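# Fit the lid onto the box with two arms

## Task

Set the lid onto the box so it sits right side up and fully seated, without crushing the lid or the box, and leave the box standing upright on the table.

## Robot and tools

Robot: two 6-joint arms with parallel grippers, left_arm and right_arm, mounted on opposite sides of a table. left_arm's base is at (-0.024, +0.464, +0.039) m in the scene frame and right_arm's at (-0.019, -0.465, +0.039) m. Each base is turned about vertical so that it faces the table centre. Scene frame: origin at the table centre, table top at z = +0.020 m, +z up. The arm names do not match left and right in the images.

Frames: each arm's hand position, orientation, velocities and targets are reported in that arm's own base frame, and offsets are applied along that arm's base axes. Fixed cameras and the table use the scene frame. Gripper axes: fingers point along +x and close along y. end_effector_position is the point between the fingers, 3 to 4 cm behind the tips. Only the last 1.5 cm of each finger's inner face is flat.

Command row (used by execute_actions and move): 14 numbers, each in [-1, 1], and both arms are always included. Order: left_arm dx, dy, dz, rx, ry, rz, opening, then right_arm in the same order. dx to rz are an offset, not a pose. They count from that arm's Hand target at the start of the action or move, along its base axes. A value of 1.0 equals 0.6 m of travel or 180 degrees. rx, ry, rz form a single rotation vector about the Hand target point. Opening is absolute, not an offset: +1 is fully open (0.080 m) and -1 is fully closed, and empty fingers touch at about -0.78. Closing fully takes about 0.6 s. To hold an arm still, send six zeros and repeat its current opening. A 0 in the opening slot is a real command.

execute_actions(actions, cameras): actions is a list of actions. Each action is a list of up to 15 rows, and each row is one 1/30 s step. If an action has fewer rows, its last row is held until the 15 steps are used. Every row in an action counts from the pose at the start of that action, and each new action starts from the updated Hand target. An empty list returns state plus all camera images. cameras is a list of names: cam_high, cam_low, cam_left_wrist, cam_right_wrist, or ["all"].

move(target, speed, blend, opening_speed, grip_force, blocking, cameras): drives straight-line paths toward one 14-number row, or through a list of up to 15 rows. Every row in the list is an offset from the same starting Hand targets, and the whole move is capped at 10 s. speed is in m/s, from 0.002 to 4.3, default 0.25. It can be one value or one per target, and rotation speed is limited to twice that value in rad/s. blend is a corner-rounding radius in metres; the default 0 stops at each target. opening_speed is the change per second on the opening scale, at least 0.2. grip_force is the per-pad limit in newtons, from 8 to 34, given as one value or one per arm, and it stays set until changed. With blocking=false the call returns after about 0.5 s while the motion continues. Paths do not avoid obstacles, and faster moves overshoot and hit harder.

wait(seconds): 0 to 10 s with the last commands held. stop(): brakes a running move. zoom_image(camera, region=[x0,y0,x1,y1]): enlarges a pixel area, at most 504x504, from that camera's latest image; images are 896x504. read_manual(section): returns licence texts only. finished_scene(scene): ends the scene. The goal must still hold once the robot lets go, and no call may follow it in that reply.

Reading results: Hand target is the last commanded pose after clipping, and the next offsets count from it. The gripper often stops short of it because of friction or weight. Sending zeros requests the target again; if the gripper still falls short, send the remaining gap as an offset. Commanded orientation is clipped to within 32 degrees of the measured orientation at every step. grip_measured is the measured opening on the command scale, accurate to about ±2 mm. To grip, command about 0.08 below the reading at first contact. grip_effort_n is the gripper motor's effort (negative means closing), not the pad force. The move: line gives the outcome. done means within 8 mm and 2 degrees. off_target means the arm stopped short. blocked means an obstacle stopped that arm, which then holds and presses less. held means a check withheld steps. fault means the arm stopped. limits=paced means the command was clipped. Joint torques and External joint torques help reveal contact. Joint velocities may read "within noise".

Things to avoid: hitting, pressing or gripping between the two arms or cameras, which can fail the scene. Slamming fixed or heavy things. Dropping parts, releasing them while they move, or letting anything leave the table. Crushing the lid or box. Pressing on wrist-camera cables. Contact torque limits are waist 17.8, shoulder 22, elbow 22, wrist pitch 5.8, wrist yaw 5.78 and wrist roll 5.42 N m; going over one stops that arm for 10 s. Large one-step jumps cause over-speed faults. Motors warn at 50 °C and stop at 95 °C, and heat builds when an arm holds loads, stays stretched out or pushes toward unreachable poses. Do not route paths close past an arm's own base. After each move, check the gripper's position and tilt. Loose objects may sometimes be nudged by outside pushes.

Each tool is called after "Call:" in YAML: its name, and indented under it one key for each argument.

## Session

Call:
execute_actions:
  actions: []

Scene clock: 0.00 s.
left_arm: end_effector_position=(+0.1955, +0.1471, +0.2562) grip_measured=+1.000 grip_effort_n=n/a end_effector_quat_wxyz=(+0.840, +0.016, +0.539, +0.062) | right_arm: end_effector_position=(+0.1652, -0.0696, +0.0840) grip_measured=+1.000 grip_effort_n=n/a end_effector_quat_wxyz=(+0.493, -0.419, +0.498, +0.578)
Joint positions: left_arm=[0.767 1.22 1.401 -1.354 0.199 0.66 0.08] | right_arm=[-0.454 1.429 0.916 -1.273 -0.065 -2.038 0.08]
Joint velocities: within noise
Joint torques (N m): no reading
External joint torques (N m): no reading
Motor temperatures (°C): left_arm=[34 29 30 38 35 38] | right_arm=[35 34 32 37 40 36]
Heat: left arm: hottest wrist pitch 38 °C (+0.0 °C/min); right arm: hottest wrist yaw 40 °C (+0.0 °C/min).
Hand target: left_arm +0.1957, +0.1472, +0.2571; +0.841, +0.017, +0.538, +0.063 | right_arm +0.1660, -0.0699, +0.0852; +0.494, -0.421, +0.497, +0.576
Tool commands: left_gripper/opening=+1.0 right_gripper/opening=+1.0

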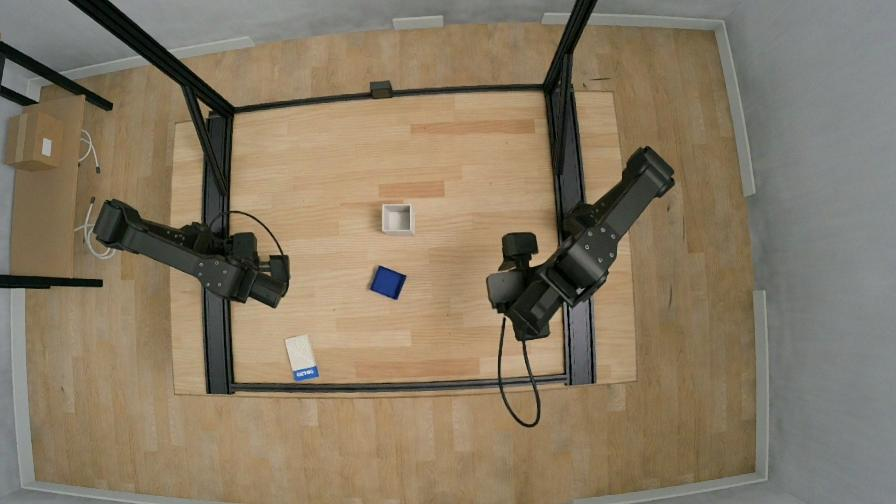

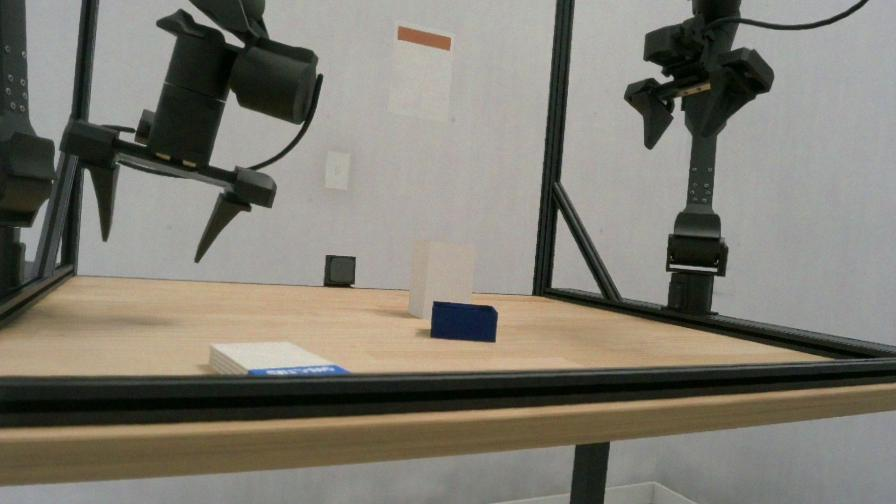

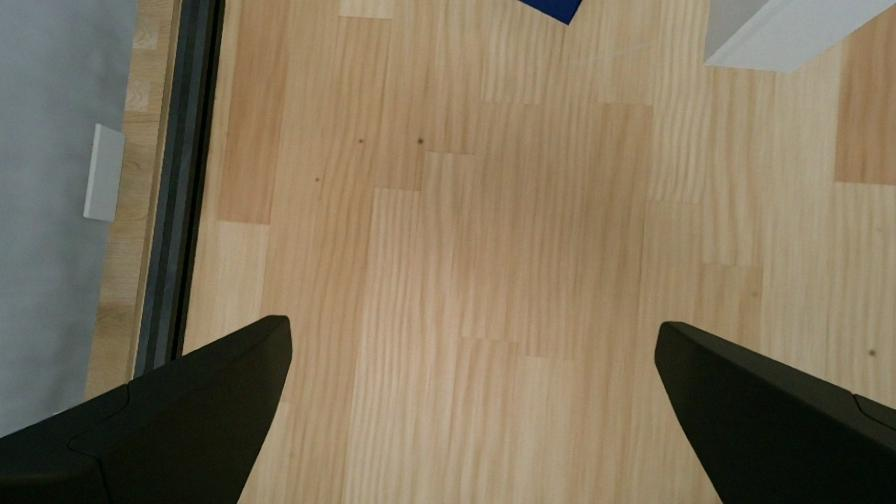

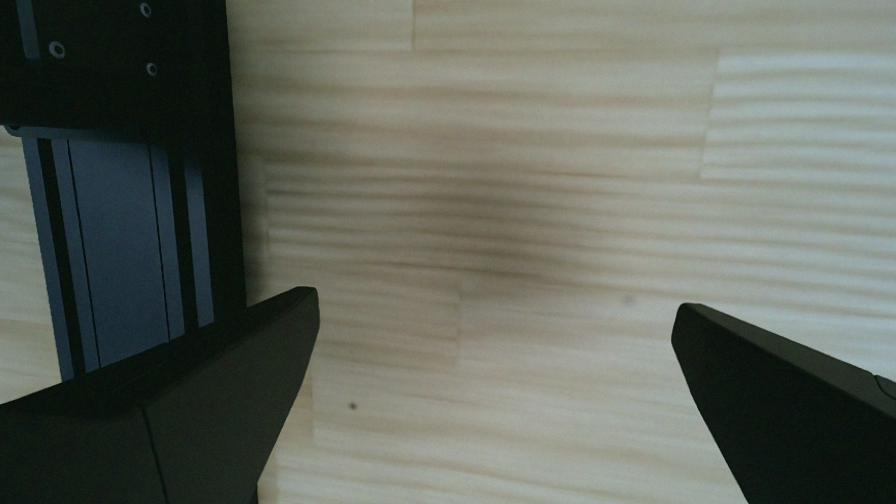

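Call:
zoom_image:
  camera: "cam_high"
  region: [340, 180, 460, 320]

Call:
zoom_image:
  camera: "cam_low"
  region: [380, 220, 540, 360]

Scaled by 3.600 from the camera's 896x504 image, which has a finer 1280x720 frame.

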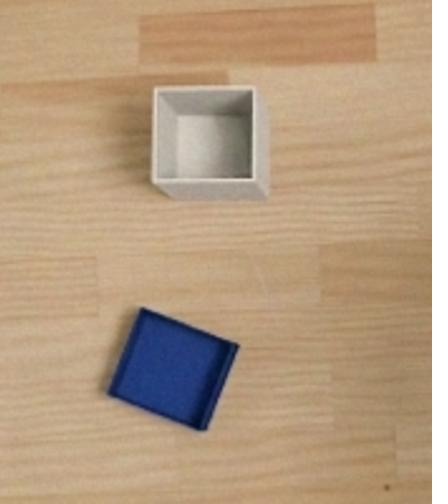

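Scaled by 3.150 from the camera's 896x504 image, which has a finer 1280x720 frame.

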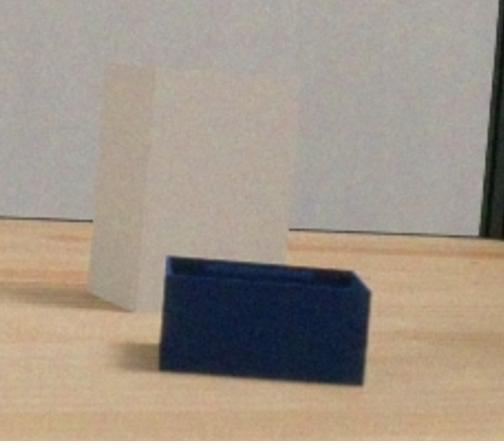

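Call:
move:
  target: [0.3, -0.112, 0.0, 0, 0, 0, 1, 0.2, -0.05, 0.275, -0.0434, -0.0405, -0.616, 1]
  speed: 0.4
  cameras: ["all"]

Scene clock: 239.00 s.
left_arm: end_effector_position=(+0.3727, +0.0793, +0.2567) grip_measured=+1.000 grip_effort_n=-3.0 end_effector_quat_wxyz=(+0.841, +0.016, +0.538, +0.060) | right_arm: end_effector_position=(+0.2833, -0.0991, +0.2483) grip_measured=+1.000 grip_effort_n=-3.0 end_effector_quat_wxyz=(+0.753, +0.113, +0.635, -0.131)
Joint positions: left_arm=[0.195 1.689 1.805 -1.243 -0.036 0.14 0.08] | right_arm=[-0.337 1.61 1.761 -1.553 -0.002 0.01 0.08]
Joint torques (N m): left_arm=[-0.13 -4.53 6.38 1.19 -0.22 -0.15] | right_arm=[0.19 -4.66 6.7 0.47 0.11 0.13]
External joint torques (N m): left_arm=[-0.16 2.3 0.43 0.18 -0.2 -0.15] | right_arm=[0.22 0.78 1.51 -0.12 0.11 0.13]
Motor temperatures (°C): left_arm=[32 31 36 42 34 37] | right_arm=[34 36 37 36 38 35]
Heat: left arm: hottest wrist pitch 42 °C (+1.0 °C/min); right arm: hottest wrist yaw 38 °C (-1.0 °C/min).
Hand target: left_arm +0.3756, +0.0801, +0.2571; +0.841, +0.017, +0.538, +0.063 | right_arm +0.2861, -0.0999, +0.2501; +0.754, +0.112, +0.633, -0.133
Off the commanded pose: left_arm 0.003 m, 0 deg | right_arm 0.003 m, 0 deg.
move: done
camera_calibration:
cam_left_wrist: T_world_to_cam=[[0.105911, -0.992482, -0.0613348, 0.0594106], [-0.992805, -0.102077, -0.0625939, 0.424219], [0.0558625, 0.0675228, -0.996153, 0.304504], [0, 0, 0, 1]] pos_world=[0.397864, 0.0817059, 0.33353]
cam_right_wrist: T_world_to_cam=[[-0.301839, -0.952485, -0.0408054, 0.0118178], [-0.932161, 0.285881, 0.222145, 0.265255], [-0.199924, 0.105089, -0.974159, 0.384508], [0, 0, 0, 1]] pos_world=[0.3277, -0.104983, 0.316129]

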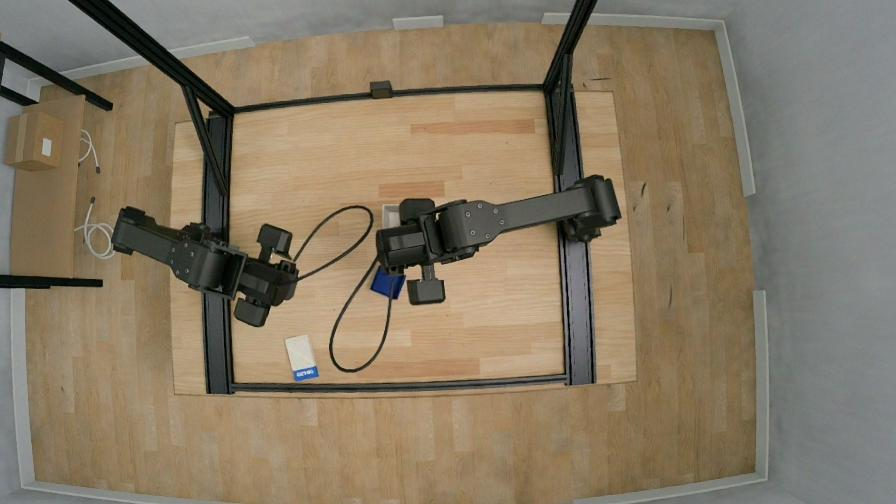

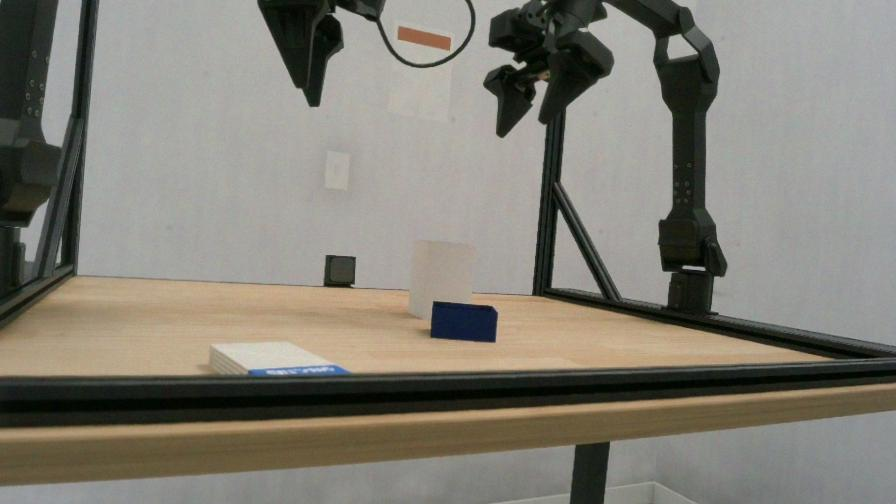

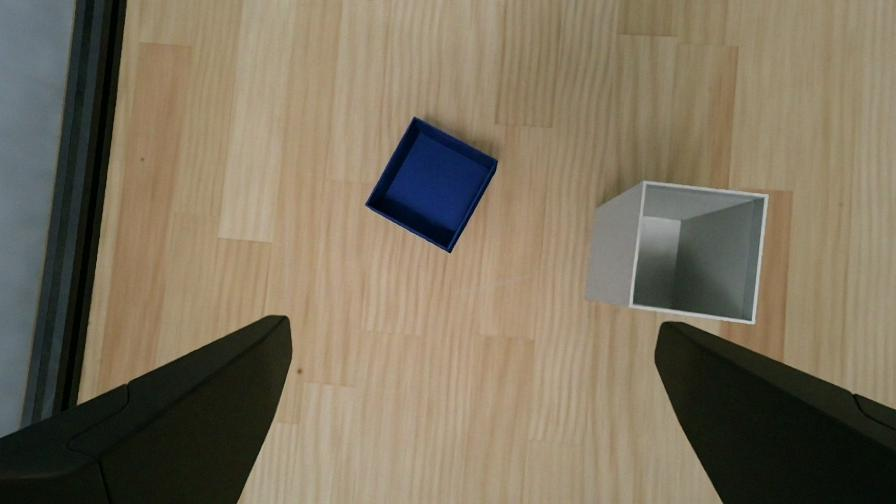

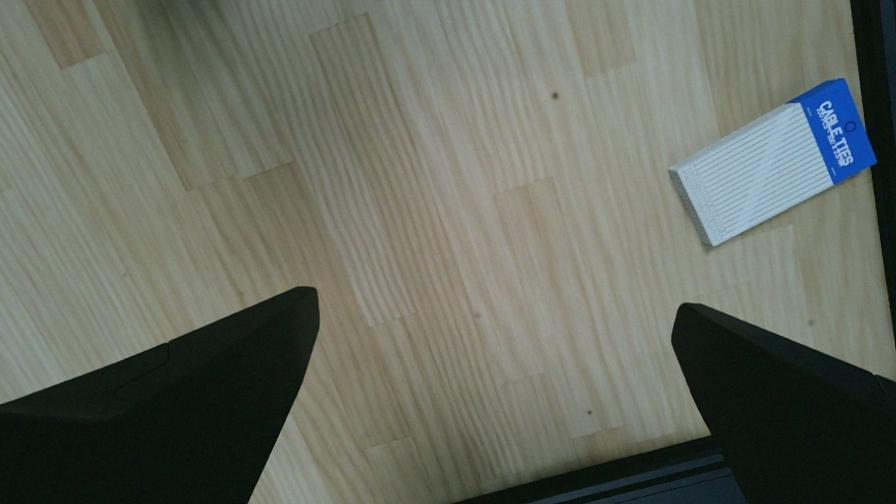

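Call:
zoom_image:
  camera: "cam_left_wrist"
  region: [340, 100, 560, 270]

Call:
zoom_image:
  camera: "cam_left_wrist"
  region: [570, 160, 790, 330]

Scaled by 2.291 from the camera's 896x504 image, which has a finer 1280x720 frame.

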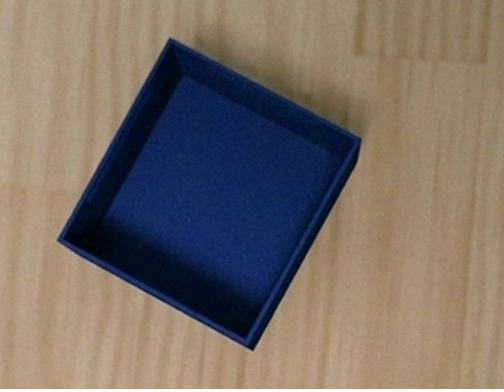

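Scaled by 2.291 from the camera's 896x504 image, which has a finer 1280x720 frame.

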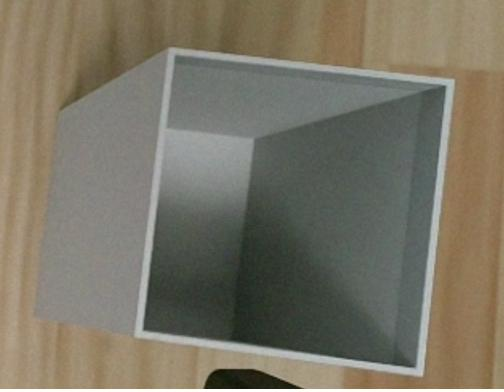

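Call:
move:
  target: [-0.25, -0.08, 0.08, 0, 0, 0, 1, 0.24, -0.05, 0.0, 0, 0, 0, 1]
  speed: 0.4
  cameras: ["cam_high", "cam_right_wrist"]

Scene clock: 356.37 s.
left_arm: end_effector_position=(+0.2262, +0.0318, +0.3075) grip_measured=+1.000 grip_effort_n=-2.6 end_effector_quat_wxyz=(+0.843, +0.016, +0.534, +0.061) | right_arm: end_effector_position=(+0.4261, -0.1288, +0.2493) grip_measured=+1.000 grip_effort_n=-3.0 end_effector_quat_wxyz=(+0.808, +0.103, +0.564, -0.136)
Joint positions: left_arm=[0.085 1.231 1.634 -1.526 -0.084 0.039 0.08] | right_arm=[-0.291 2.081 2.338 -1.479 0.007 0.053 0.08]
Joint torques (N m): left_arm=[-0.29 -1.82 3.39 1.21 -0.27 -0.15] | right_arm=[-0.09 -8.26 6.71 1.06 0.13 0.11]
External joint torques (N m): left_arm=[-0.3 0.94 -1.86 0.2 -0.22 -0.14] | right_arm=[-0.07 0.38 1.51 0.21 0.12 0.11]
Heat: left arm: hottest wrist pitch 42 °C (+0.0 °C/min); right arm: hottest elbow 38 °C (+1.0 °C/min).
Hand target: left_arm +0.2256, +0.0320, +0.3052; +0.841, +0.017, +0.537, +0.063 | right_arm +0.4300, -0.1300, +0.2502; +0.754, +0.112, +0.633, -0.133
Off the commanded pose: left_arm 0.002 m, 1 deg | right_arm 0.004 m, 10 deg.
joint sent to its limit (right arm) — joint 3 (elbow), upper limit, where the elbow is as straight as it goes. The joint targets are off in orientation, not in position.
move: off_target (right_arm)
camera_calibration:
cam_right_wrist: T_world_to_cam=[[-0.292311, -0.955425, -0.0414477, 0.0225011], [-0.955878, 0.290579, 0.0431365, 0.461925], [-0.0291698, 0.0522282, -0.998209, 0.343518], [0, 0, 0, 1]] pos_world=[0.458142, -0.130669, 0.32391]
Images, in order (width x height): cam_high 896x504, cam_right_wrist 896x504.

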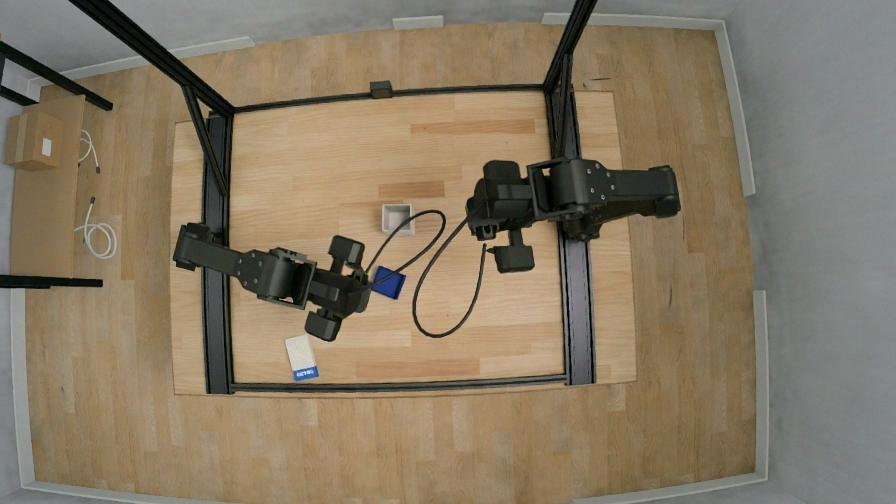

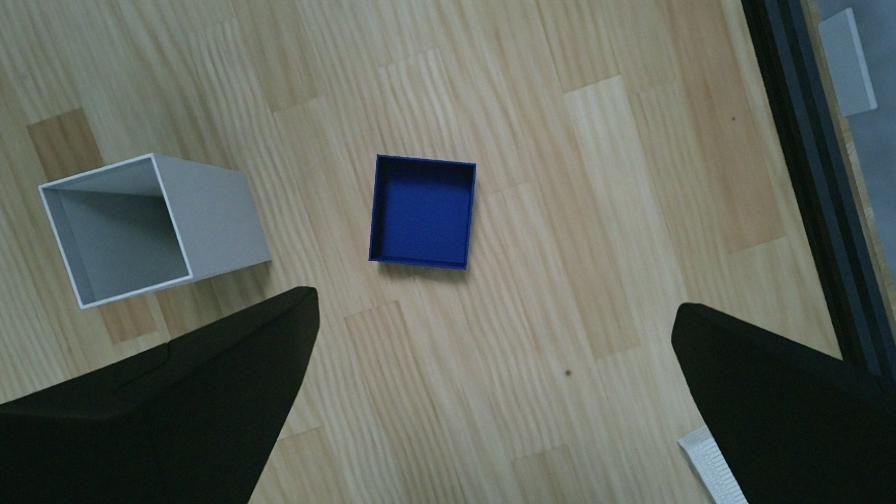

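Call:
move:
  target: [0,0,0,0,0,0,1, 0.071, 0.045, -0.25, 0, 0, -0.0111, 1]
  speed: 0.3
  cameras: ["cam_low", "cam_right_wrist"]

Scene clock: 490.10 s.
left_arm: end_effector_position=(+0.2261, +0.0319, +0.3074) grip_measured=+1.000 grip_effort_n=-3.0 end_effector_quat_wxyz=(+0.843, +0.016, +0.534, +0.061) | right_arm: end_effector_position=(+0.4702, -0.1018, +0.1002) grip_measured=+1.000 grip_effort_n=-3.0 end_effector_quat_wxyz=(+0.750, +0.122, +0.634, -0.143)
Joint positions: left_arm=[0.085 1.231 1.634 -1.527 -0.084 0.039 0.08] | right_arm=[-0.205 2.286 2.096 -1.215 0.027 0.173 0.08]
Joint torques (N m): left_arm=[-0.33 -1.89 3.54 1.23 -0.27 -0.16] | right_arm=[0.04 -10.15 6.62 0.7 0.13 0.08]
External joint torques (N m): left_arm=[-0.32 0.85 -1.71 0.21 -0.23 -0.16] | right_arm=[0.05 -0.02 1.1 0.13 0.11 0.08]
Motor temperatures (°C): left_arm=[31 31 35 42 33 35] | right_arm=[33 42 39 38 37 35]
Heat: left arm: hottest wrist pitch 42 °C (+0.0 °C/min); right arm: hottest shoulder 42 °C (+1.0 °C/min).
Hand target: left_arm +0.2256, +0.0321, +0.3052; +0.841, +0.017, +0.537, +0.063 | right_arm +0.4727, -0.1028, +0.1003; +0.752, +0.123, +0.631, -0.146
Off the commanded pose: left_arm 0.002 m, 1 deg | right_arm 0.003 m, 0 deg.
move: done
camera_calibration:
cam_right_wrist: T_world_to_cam=[[-0.332527, -0.942274, -0.0393255, 0.0750381], [-0.922204, 0.31615, 0.222685, 0.471508], [-0.197398, 0.110315, -0.974097, 0.277154], [0, 0, 0, 1]] pos_world=[0.514489, -0.108935, 0.167928]
Images, in order (width x height): cam_low 896x504, cam_right_wrist 896x504.

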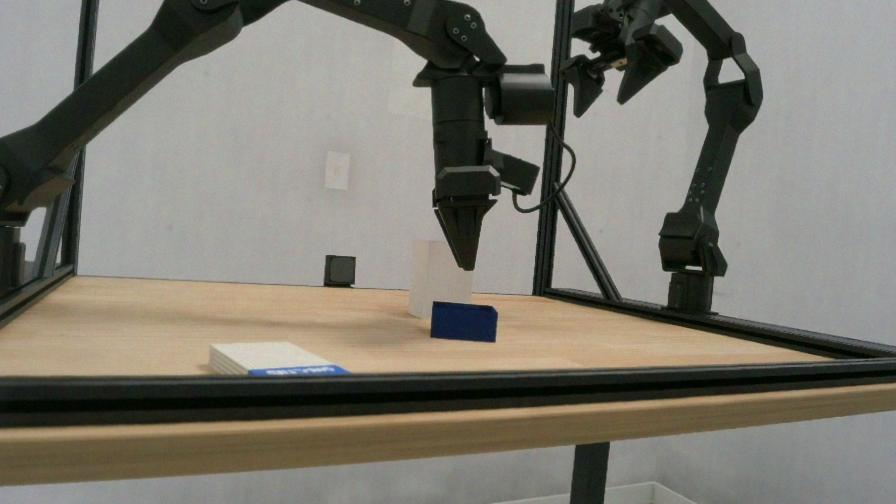

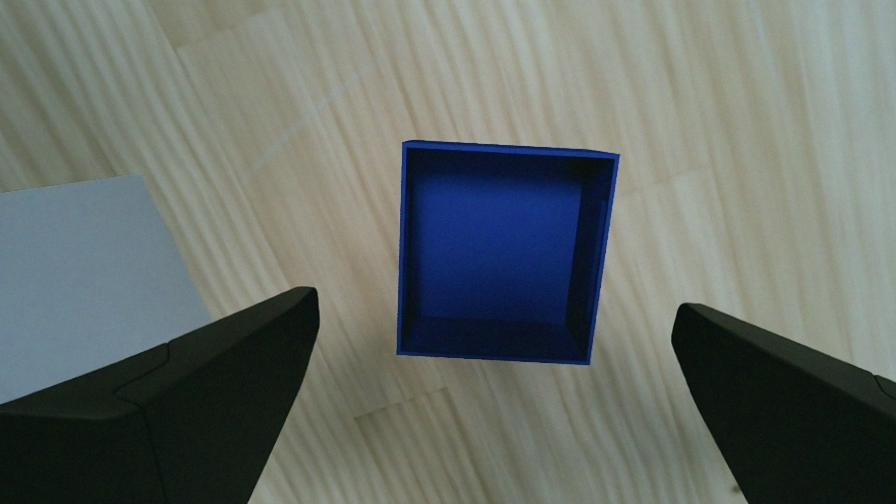

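Call:
move:
  target:
    - [0,0,0,0,0,0,1, 0.0038, -0.0057, -0.0922, 0, 0, 0, 1]
    - [0,0,0,0,0,0,1, 0.0038, -0.0057, -0.0922, 0, 0, 0, 0.48]
  speed: 0.15
  opening_speed: 0.8
  grip_force: 14
  cameras: ["cam_low", "cam_right_wrist"]

Scene clock: 567.63 s.
left_arm: end_effector_position=(+0.2261, +0.0319, +0.3074) grip_measured=+1.000 grip_effort_n=-2.6 end_effector_quat_wxyz=(+0.843, +0.016, +0.534, +0.061) | right_arm: end_effector_position=(+0.4761, -0.1054, +0.0501) grip_measured=+0.606 grip_effort_n=-44.0 end_effector_quat_wxyz=(+0.755, +0.123, +0.627, -0.145)
Joint positions: left_arm=[0.085 1.231 1.634 -1.527 -0.084 0.039 0.08] | right_arm=[-0.21 2.311 1.937 -1.014 0.027 0.171 0.062]
Joint torques (N m): left_arm=[-0.3 -1.86 3.49 1.21 -0.25 -0.15] | right_arm=[0.13 -9.91 4.69 0.76 0.08 -0.02]
External joint torques (N m): left_arm=[-0.3 0.87 -1.8 0.16 -0.21 -0.14] | right_arm=[0.18 0.46 -0.91 0.14 0.06 -0.02]
Motor temperatures (°C): left_arm=[31 31 35 42 33 35] | right_arm=[32 48 41 37 37 35]
Heat: left arm: hottest wrist pitch 42 °C (+0.0 °C/min); right arm: hottest shoulder 48 °C (+3.0 °C/min).
Hand target: left_arm +0.2256, +0.0321, +0.3052; +0.841, +0.017, +0.537, +0.063 | right_arm +0.4749, -0.1062, +0.0448; +0.752, +0.123, +0.631, -0.146
Off the commanded pose: left_arm 0.002 m, 1 deg | right_arm 0.005 m, 1 deg.
grip_force (N): 14, 14
move: done
camera_calibration:
cam_right_wrist: T_world_to_cam=[[-0.335478, -0.941144, -0.0412662, 0.0731464], [-0.924424, 0.320453, 0.20676, 0.49147], [-0.181367, 0.107511, -0.977521, 0.222147], [0, 0, 0, 1]] pos_world=[0.519156, -0.112535, 0.118556]
Images, in order (width x height): cam_low 896x504, cam_right_wrist 896x504.

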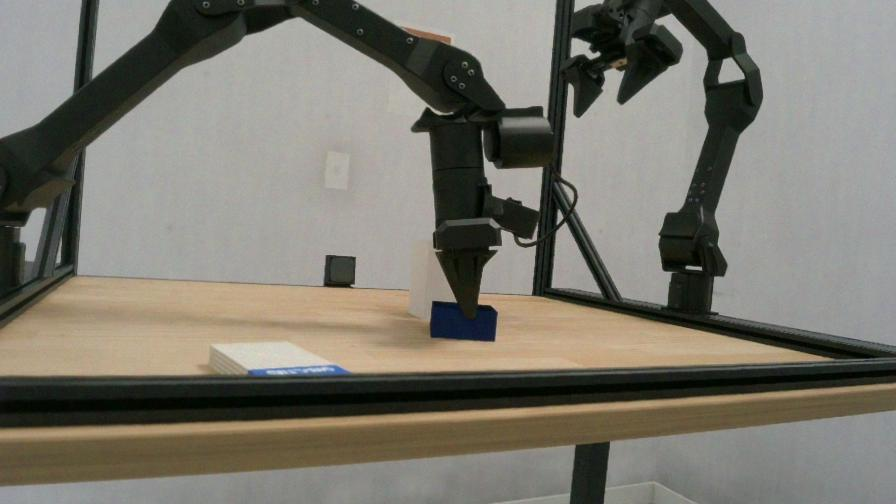

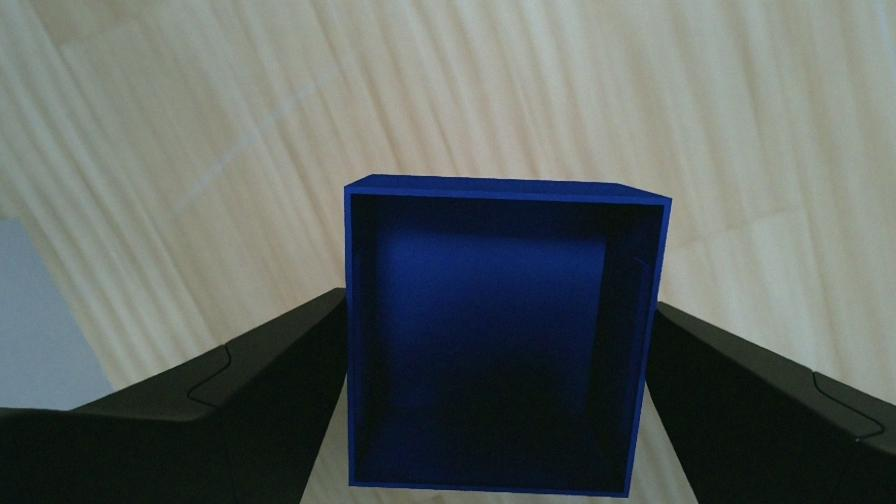

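Call:
move:
  target:
    - [0,0,0,0,0,0,1, 0, 0, 0.1, 0, 0, 0, 0.48]
    - [0.0907,0.0515,-0.1087,0.4286,-0.2471,-0.3126,1, -0.0692,0.0937,0.2587,-0.0961,-0.4934,0.0957, 0.48]
  speed: 0.25
  blend: [0.02, 0]
  cameras: ["all"]

Scene clock: 610.20 s.
left_arm: end_effector_position=(+0.2802, +0.0629, +0.2448) grip_measured=+1.000 grip_effort_n=-3.5 end_effector_quat_wxyz=(+0.707, +0.707, -0.003, +0.004) | right_arm: end_effector_position=(+0.4334, -0.0517, +0.2039) grip_measured=+0.606 grip_effort_n=-44.0 end_effector_quat_wxyz=(+0.996, -0.001, -0.091, -0.003)
Joint positions: left_arm=[0.45 0.754 0.349 0.415 0.449 1.566 0.08] | right_arm=[-0.176 1.754 0.606 1.332 -0.167 0.03 0.062]
Joint torques (N m): left_arm=[0.26 -0.22 4.55 2.31 0.21 0.08] | right_arm=[0.12 -5.08 3.8 1.9 -0.15 -0.02]
External joint torques (N m): left_arm=[0.22 1.07 -2.3 0.73 0.23 0.13] | right_arm=[0.1 0.77 -0.78 0.46 -0.17 -0.02]
Heat: left arm: hottest wrist pitch 43 °C (+1.0 °C/min); right arm: hottest shoulder 46 °C (-2.0 °C/min).
Hand target: left_arm +0.2800, +0.0630, +0.2400; +0.707, +0.707, +0.000, +0.000 | right_arm +0.4334, -0.0500, +0.2000; +0.996, +0.000, -0.087, +0.000
Off the commanded pose: left_arm 0.005 m, 1 deg | right_arm 0.004 m, 1 deg.
grip_force (N): 14, 14
move: done
camera_calibration:
cam_left_wrist: T_world_to_cam=[[-0.00980898, -0.0337274, -0.999383, 0.25394], [-0.367672, 0.929541, -0.0277616, 0.0812734], [0.929904, 0.367173, -0.0215185, -0.20331], [0, 0, 0, 1]] pos_world=[0.221431, 0.00766762, 0.251664]
cam_right_wrist: T_world_to_cam=[[0.0300647, -0.99867, 0.0418743, -0.0626135], [-0.209827, -0.0472654, -0.976596, 0.315592], [0.977276, 0.0205748, -0.210969, -0.303956], [0, 0, 0, 1]] pos_world=[0.365151, -0.0413599, 0.246703]

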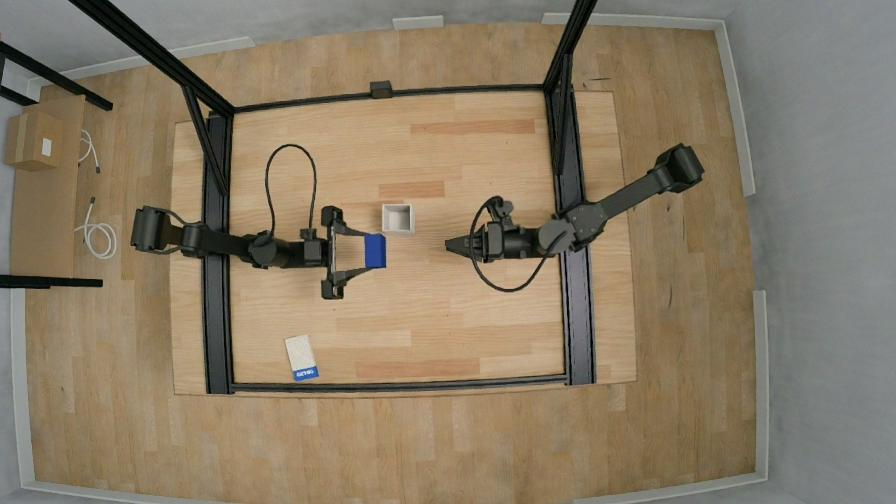

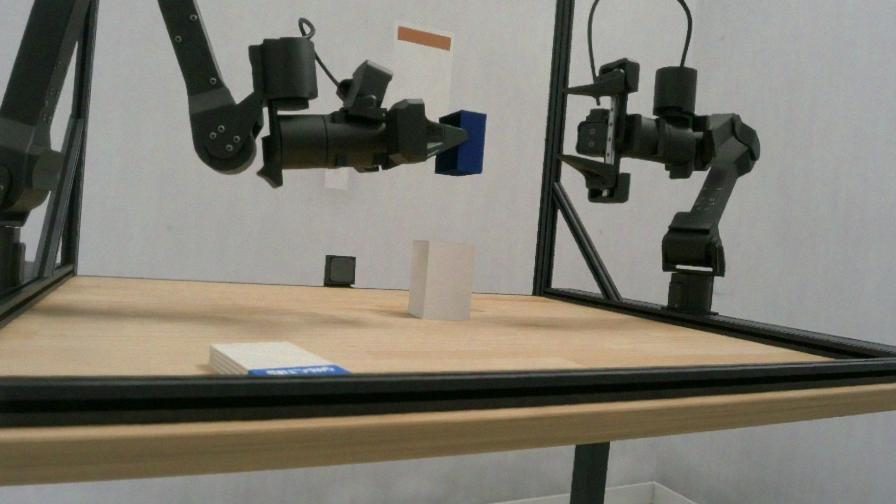

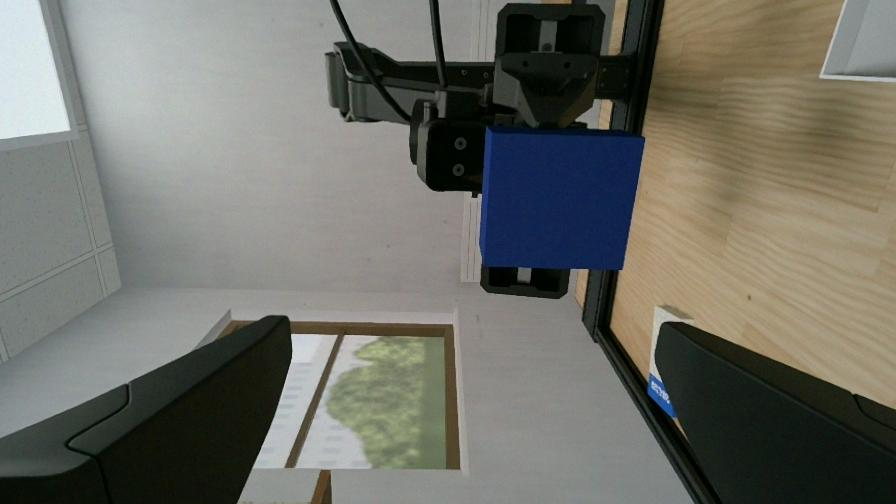

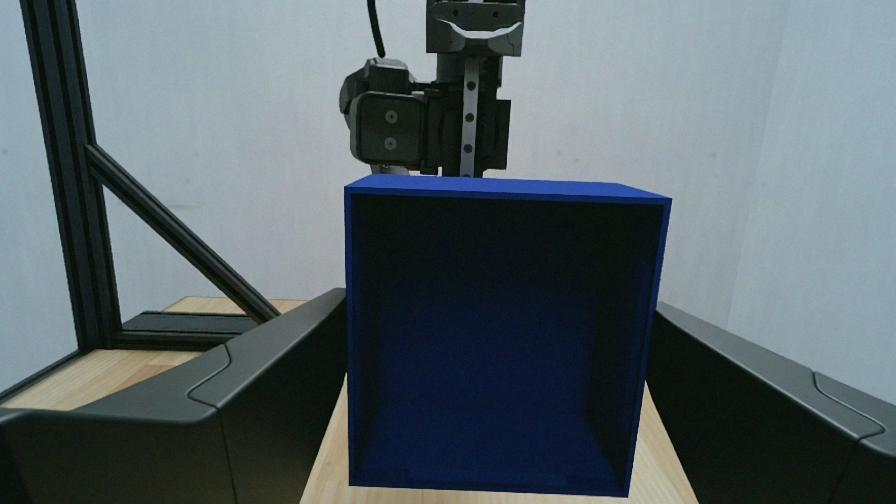

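Call:
move:
  target: [0.1667,-0.0017,-0.0733,0,0,0,1, 0,0,0,0,0,0, 0.48]
  speed: 0.2
  cameras: ["cam_low", "cam_left_wrist", "cam_right_wrist"]

Call:
zoom_image:
  camera: "cam_low"
  region: [400, 70, 620, 220]

Scene clock: 640.63 s.
left_arm: end_effector_position=(+0.3770, +0.0615, +0.1927) grip_measured=+1.000 grip_effort_n=-3.0 end_effector_quat_wxyz=(+0.708, +0.707, +0.002, -0.004) | right_arm: end_effector_position=(+0.4334, -0.0517, +0.2039) grip_measured=+0.606 grip_effort_n=-44.0 end_effector_quat_wxyz=(+0.996, -0.001, -0.091, -0.003)
Joint positions: left_arm=[0.267 1.421 0.442 0.97 0.27 1.572 0.08] | right_arm=[-0.176 1.754 0.606 1.333 -0.167 0.03 0.062]
Joint torques (N m): left_arm=[-0.32 -2.62 5.92 2.4 -0.16 -0.13] | right_arm=[0.16 -4.98 3.92 2 -0.22 0]
External joint torques (N m): left_arm=[-0.35 1.84 0.32 0.78 -0.16 -0.08] | right_arm=[0.19 0.9 -0.68 0.55 -0.25 0]
Motor temperatures (°C): left_arm=[31 30 36 50 33 35] | right_arm=[32 43 38 39 36 35]
Heat: left arm: hottest wrist pitch 50 °C (+8.0 °C/min); right arm: hottest shoulder 43 °C (-4.0 °C/min). Fold the left arm in close to its base, or ease its load, before you think long.
Hand target: left_arm +0.3801, +0.0619, +0.1959; +0.707, +0.707, +0.000, +0.000 | right_arm +0.4334, -0.0500, +0.2000; +0.996, +0.000, -0.087, +0.000
Off the commanded pose: left_arm 0.005 m, 1 deg | right_arm 0.004 m, 1 deg.
MOTOR HOT: joint 4 (wrist pitch) of the left arm reports 50 °C; the controller stops that arm at 95 °C. To cool a motor, set the load down, stop pushing, or move to a pose that needs little force.
grip_force (N): 14, 14
move: done
camera_calibration:
cam_left_wrist: T_world_to_cam=[[-0.0280419, -0.0347709, -0.999002, 0.209524], [-0.363865, 0.931187, -0.0221969, 0.114211], [0.931029, 0.36288, -0.0387642, -0.290829], [0, 0, 0, 1]] pos_world=[0.318203, 0.00646901, 0.200577]
cam_right_wrist: T_world_to_cam=[[0.0299496, -0.998673, 0.0419069, -0.0625793], [-0.209429, -0.0472647, -0.976681, 0.315467], [0.977365, 0.0204747, -0.210566, -0.304091], [0, 0, 0, 1]] pos_world=[0.36515, -0.0413596, 0.246702]
Images, in order (width x height): cam_low 896x504, cam_left_wrist 896x504, cam_right_wrist 896x504.

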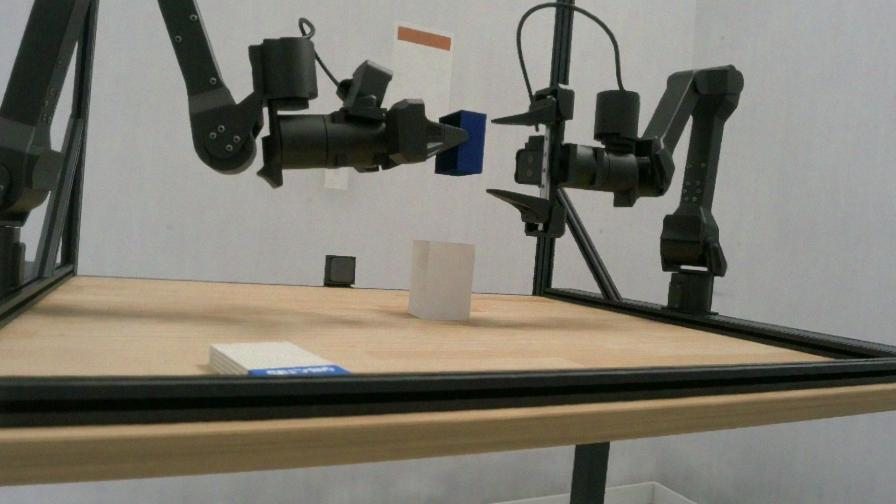

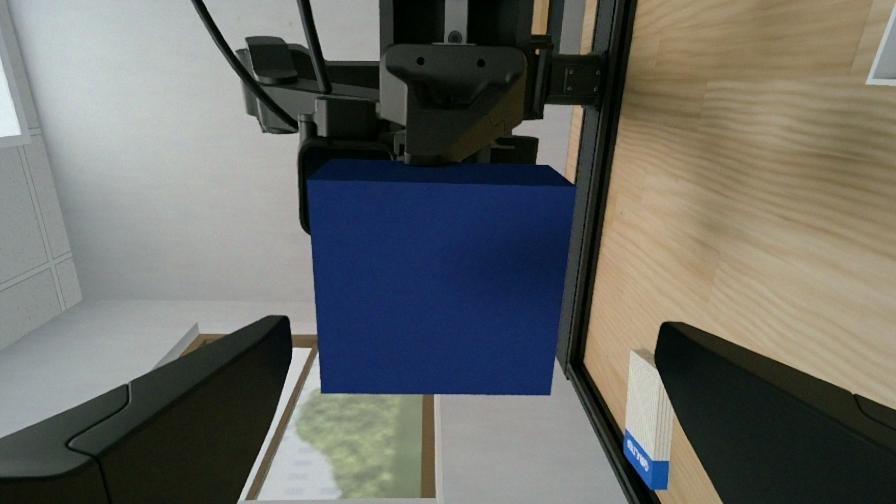

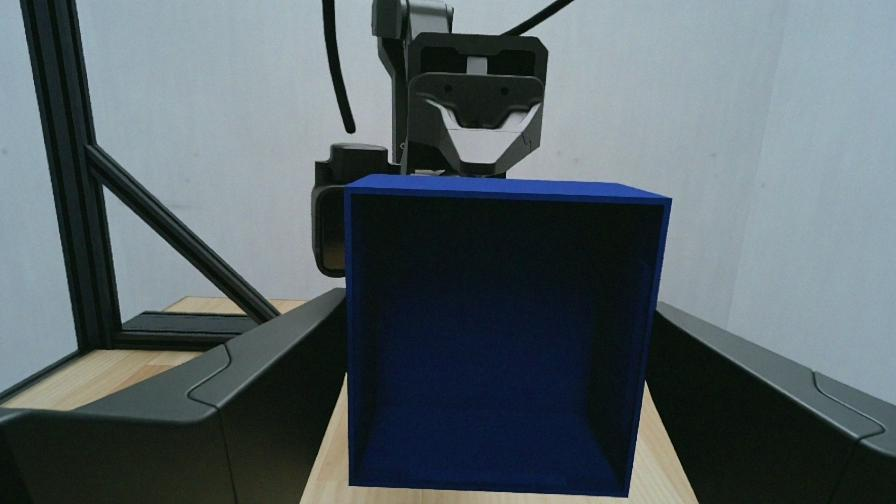

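Scaled by 2.291 from the camera's 896x504 image, which has a finer 1280x720 frame.

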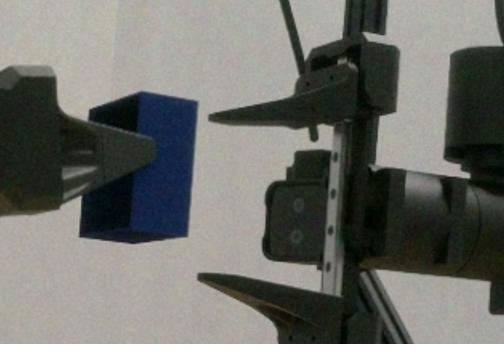

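Call:
move:
  target: [0.0665,0.0023,0.0092,0,0,0,1, 0,0,0,0,0,0, 0.48]
  speed: 0.1
  cameras: ["cam_low", "cam_left_wrist"]

Call:
zoom_image:
  camera: "cam_low"
  region: [400, 70, 620, 220]

Scene clock: 680.00 s.
left_arm: end_effector_position=(+0.4168, +0.0630, +0.1999) grip_measured=+1.000 grip_effort_n=-3.5 end_effector_quat_wxyz=(+0.707, +0.707, +0.000, -0.002) | right_arm: end_effector_position=(+0.4334, -0.0517, +0.2039) grip_measured=+0.606 grip_effort_n=-44.0 end_effector_quat_wxyz=(+0.996, -0.001, -0.091, -0.003)
Joint positions: left_arm=[0.234 1.559 0.596 0.959 0.237 1.572 0.08] | right_arm=[-0.176 1.754 0.606 1.333 -0.167 0.03 0.062]
Joint torques (N m): left_arm=[-0.3 -3.52 5.98 2.07 -0.16 -0.14] | right_arm=[0.12 -5.12 3.66 1.94 -0.18 -0.01]
External joint torques (N m): left_arm=[-0.34 2.08 0.32 0.43 -0.15 -0.09] | right_arm=[0.15 0.74 -0.91 0.48 -0.21 -0.02]
Motor temperatures (°C): left_arm=[31 31 39 55 33 35] | right_arm=[32 42 37 40 36 35]
Heat: left arm: hottest wrist pitch 55 °C (+9.0 °C/min); right arm: hottest shoulder 42 °C (-3.0 °C/min). Fold the left arm in close to its base, or ease its load, before you think long.
Hand target: left_arm +0.4200, +0.0633, +0.2016; +0.707, +0.707, +0.000, +0.000 | right_arm +0.4334, -0.0500, +0.2000; +0.996, +0.000, -0.087, +0.000
Off the commanded pose: left_arm 0.004 m, 0 deg | right_arm 0.004 m, 1 deg.
MOTOR HOT: still on. Joint 4 (wrist pitch) of the left arm reports 55 °C.
grip_force (N): 14, 14
move: done
camera_calibration:
cam_left_wrist: T_world_to_cam=[[-0.0225714, -0.0331226, -0.999196, 0.215649], [-0.363775, 0.931212, -0.0226514, 0.127476], [0.931213, 0.362971, -0.0330679, -0.329325], [0, 0, 0, 1]] pos_world=[0.357911, 0.00797151, 0.207473]
Images, in order (width x height): cam_low 896x504, cam_left_wrist 896x504.

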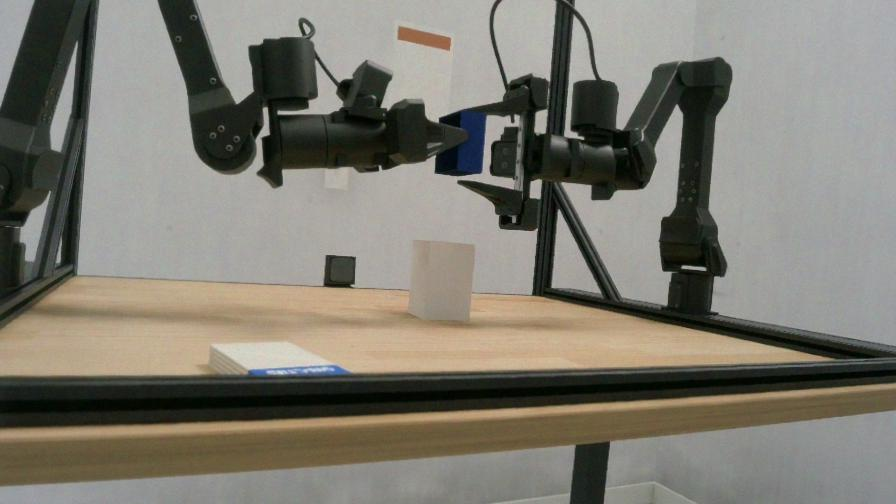

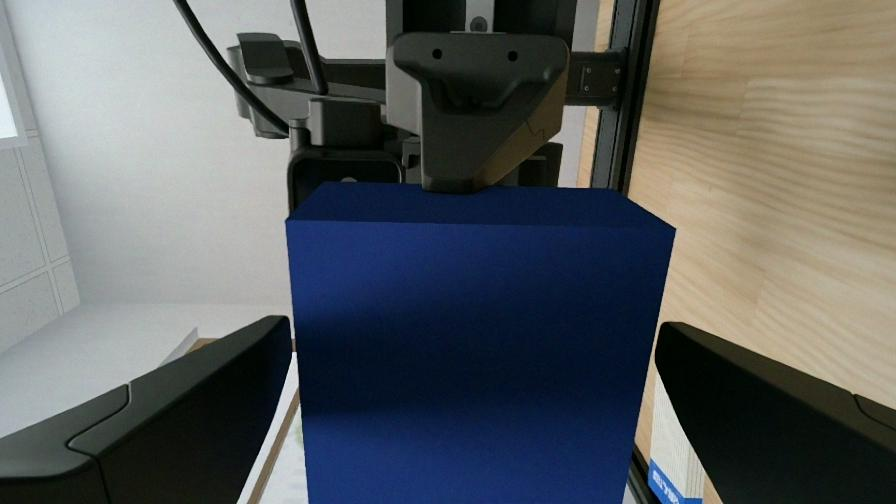

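Scaled by 2.291 from the camera's 896x504 image, which has a finer 1280x720 frame.

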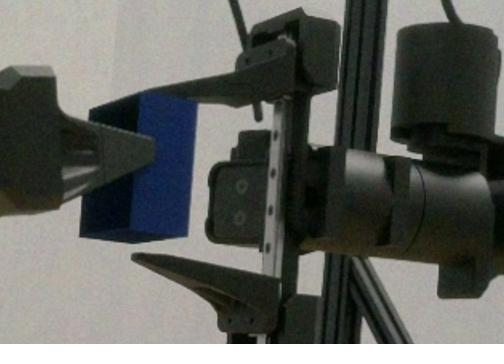

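Call:
move:
  target: [0,0,0,0,0,0,0.58, 0,0,0,0,0,0, 0.48]
  opening_speed: 0.6
  cameras: ["cam_low", "cam_left_wrist"]

Scene clock: 694.83 s.
left_arm: end_effector_position=(+0.4169, +0.0630, +0.2001) grip_measured=+0.709 grip_effort_n=-44.4 end_effector_quat_wxyz=(+0.707, +0.707, +0.000, -0.002) | right_arm: end_effector_position=(+0.4333, -0.0517, +0.2033) grip_measured=+0.606 grip_effort_n=-44.0 end_effector_quat_wxyz=(+0.996, -0.001, -0.090, -0.003)
Joint positions: left_arm=[0.234 1.559 0.597 0.958 0.237 1.572 0.067] | right_arm=[-0.176 1.755 0.605 1.333 -0.167 0.03 0.062]
Joint torques (N m): left_arm=[-0.31 -3.47 5.96 2.06 -0.17 -0.11] | right_arm=[0.07 -5.26 3.9 1.99 -0.2 -0.01]
External joint torques (N m): left_arm=[-0.32 2.1 0.31 0.44 -0.17 -0.06] | right_arm=[0.08 0.63 -0.69 0.53 -0.22 -0.02]
Heat: left arm: hottest wrist pitch 52 °C (+3.0 °C/min); right arm: hottest shoulder 41 °C (-3.0 °C/min). Fold the left arm in close to its base, or ease its load, before you think long.
Hand target: left_arm +0.4199, +0.0633, +0.2015; +0.707, +0.707, +0.000, +0.000 | right_arm +0.4334, -0.0501, +0.2000; +0.996, +0.000, -0.087, +0.000
Off the commanded pose: left_arm 0.003 m, 0 deg | right_arm 0.004 m, 1 deg.
MOTOR HOT: still on. Joint 4 (wrist pitch) of the left arm reports 52 °C.
grip_force (N): 14, 14
move: done
camera_calibration:
cam_left_wrist: T_world_to_cam=[[-0.0221623, -0.0330744, -0.999207, 0.215709], [-0.363768, 0.931212, -0.0227554, 0.127443], [0.931226, 0.362975, -0.0326692, -0.329535], [0, 0, 0, 1]] pos_world=[0.358012, 0.00807158, 0.207672]
Images, in order (width x height): cam_low 896x504, cam_left_wrist 896x504.

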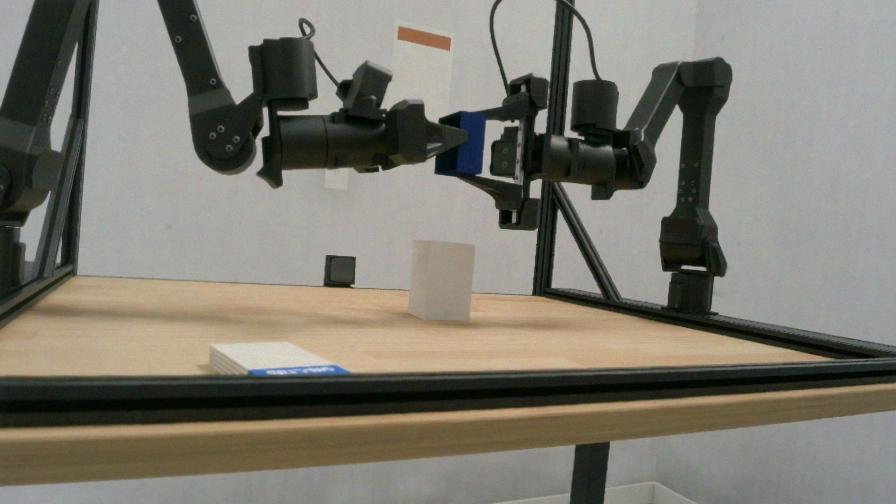

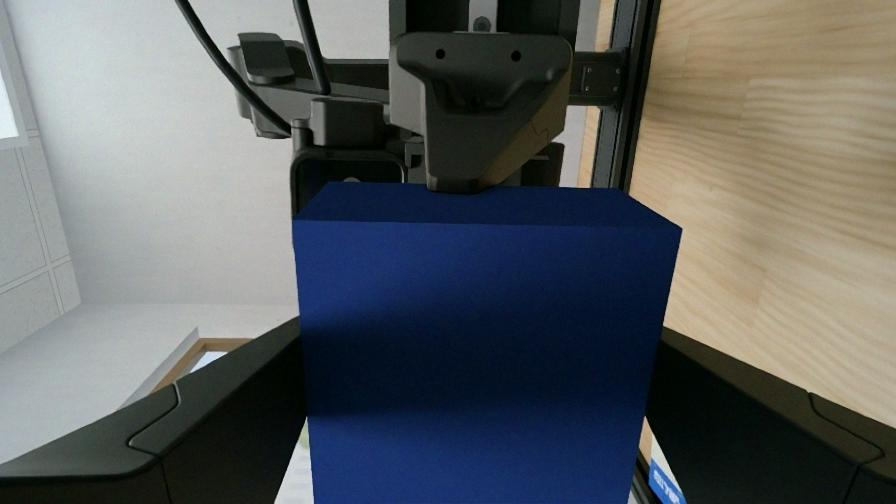

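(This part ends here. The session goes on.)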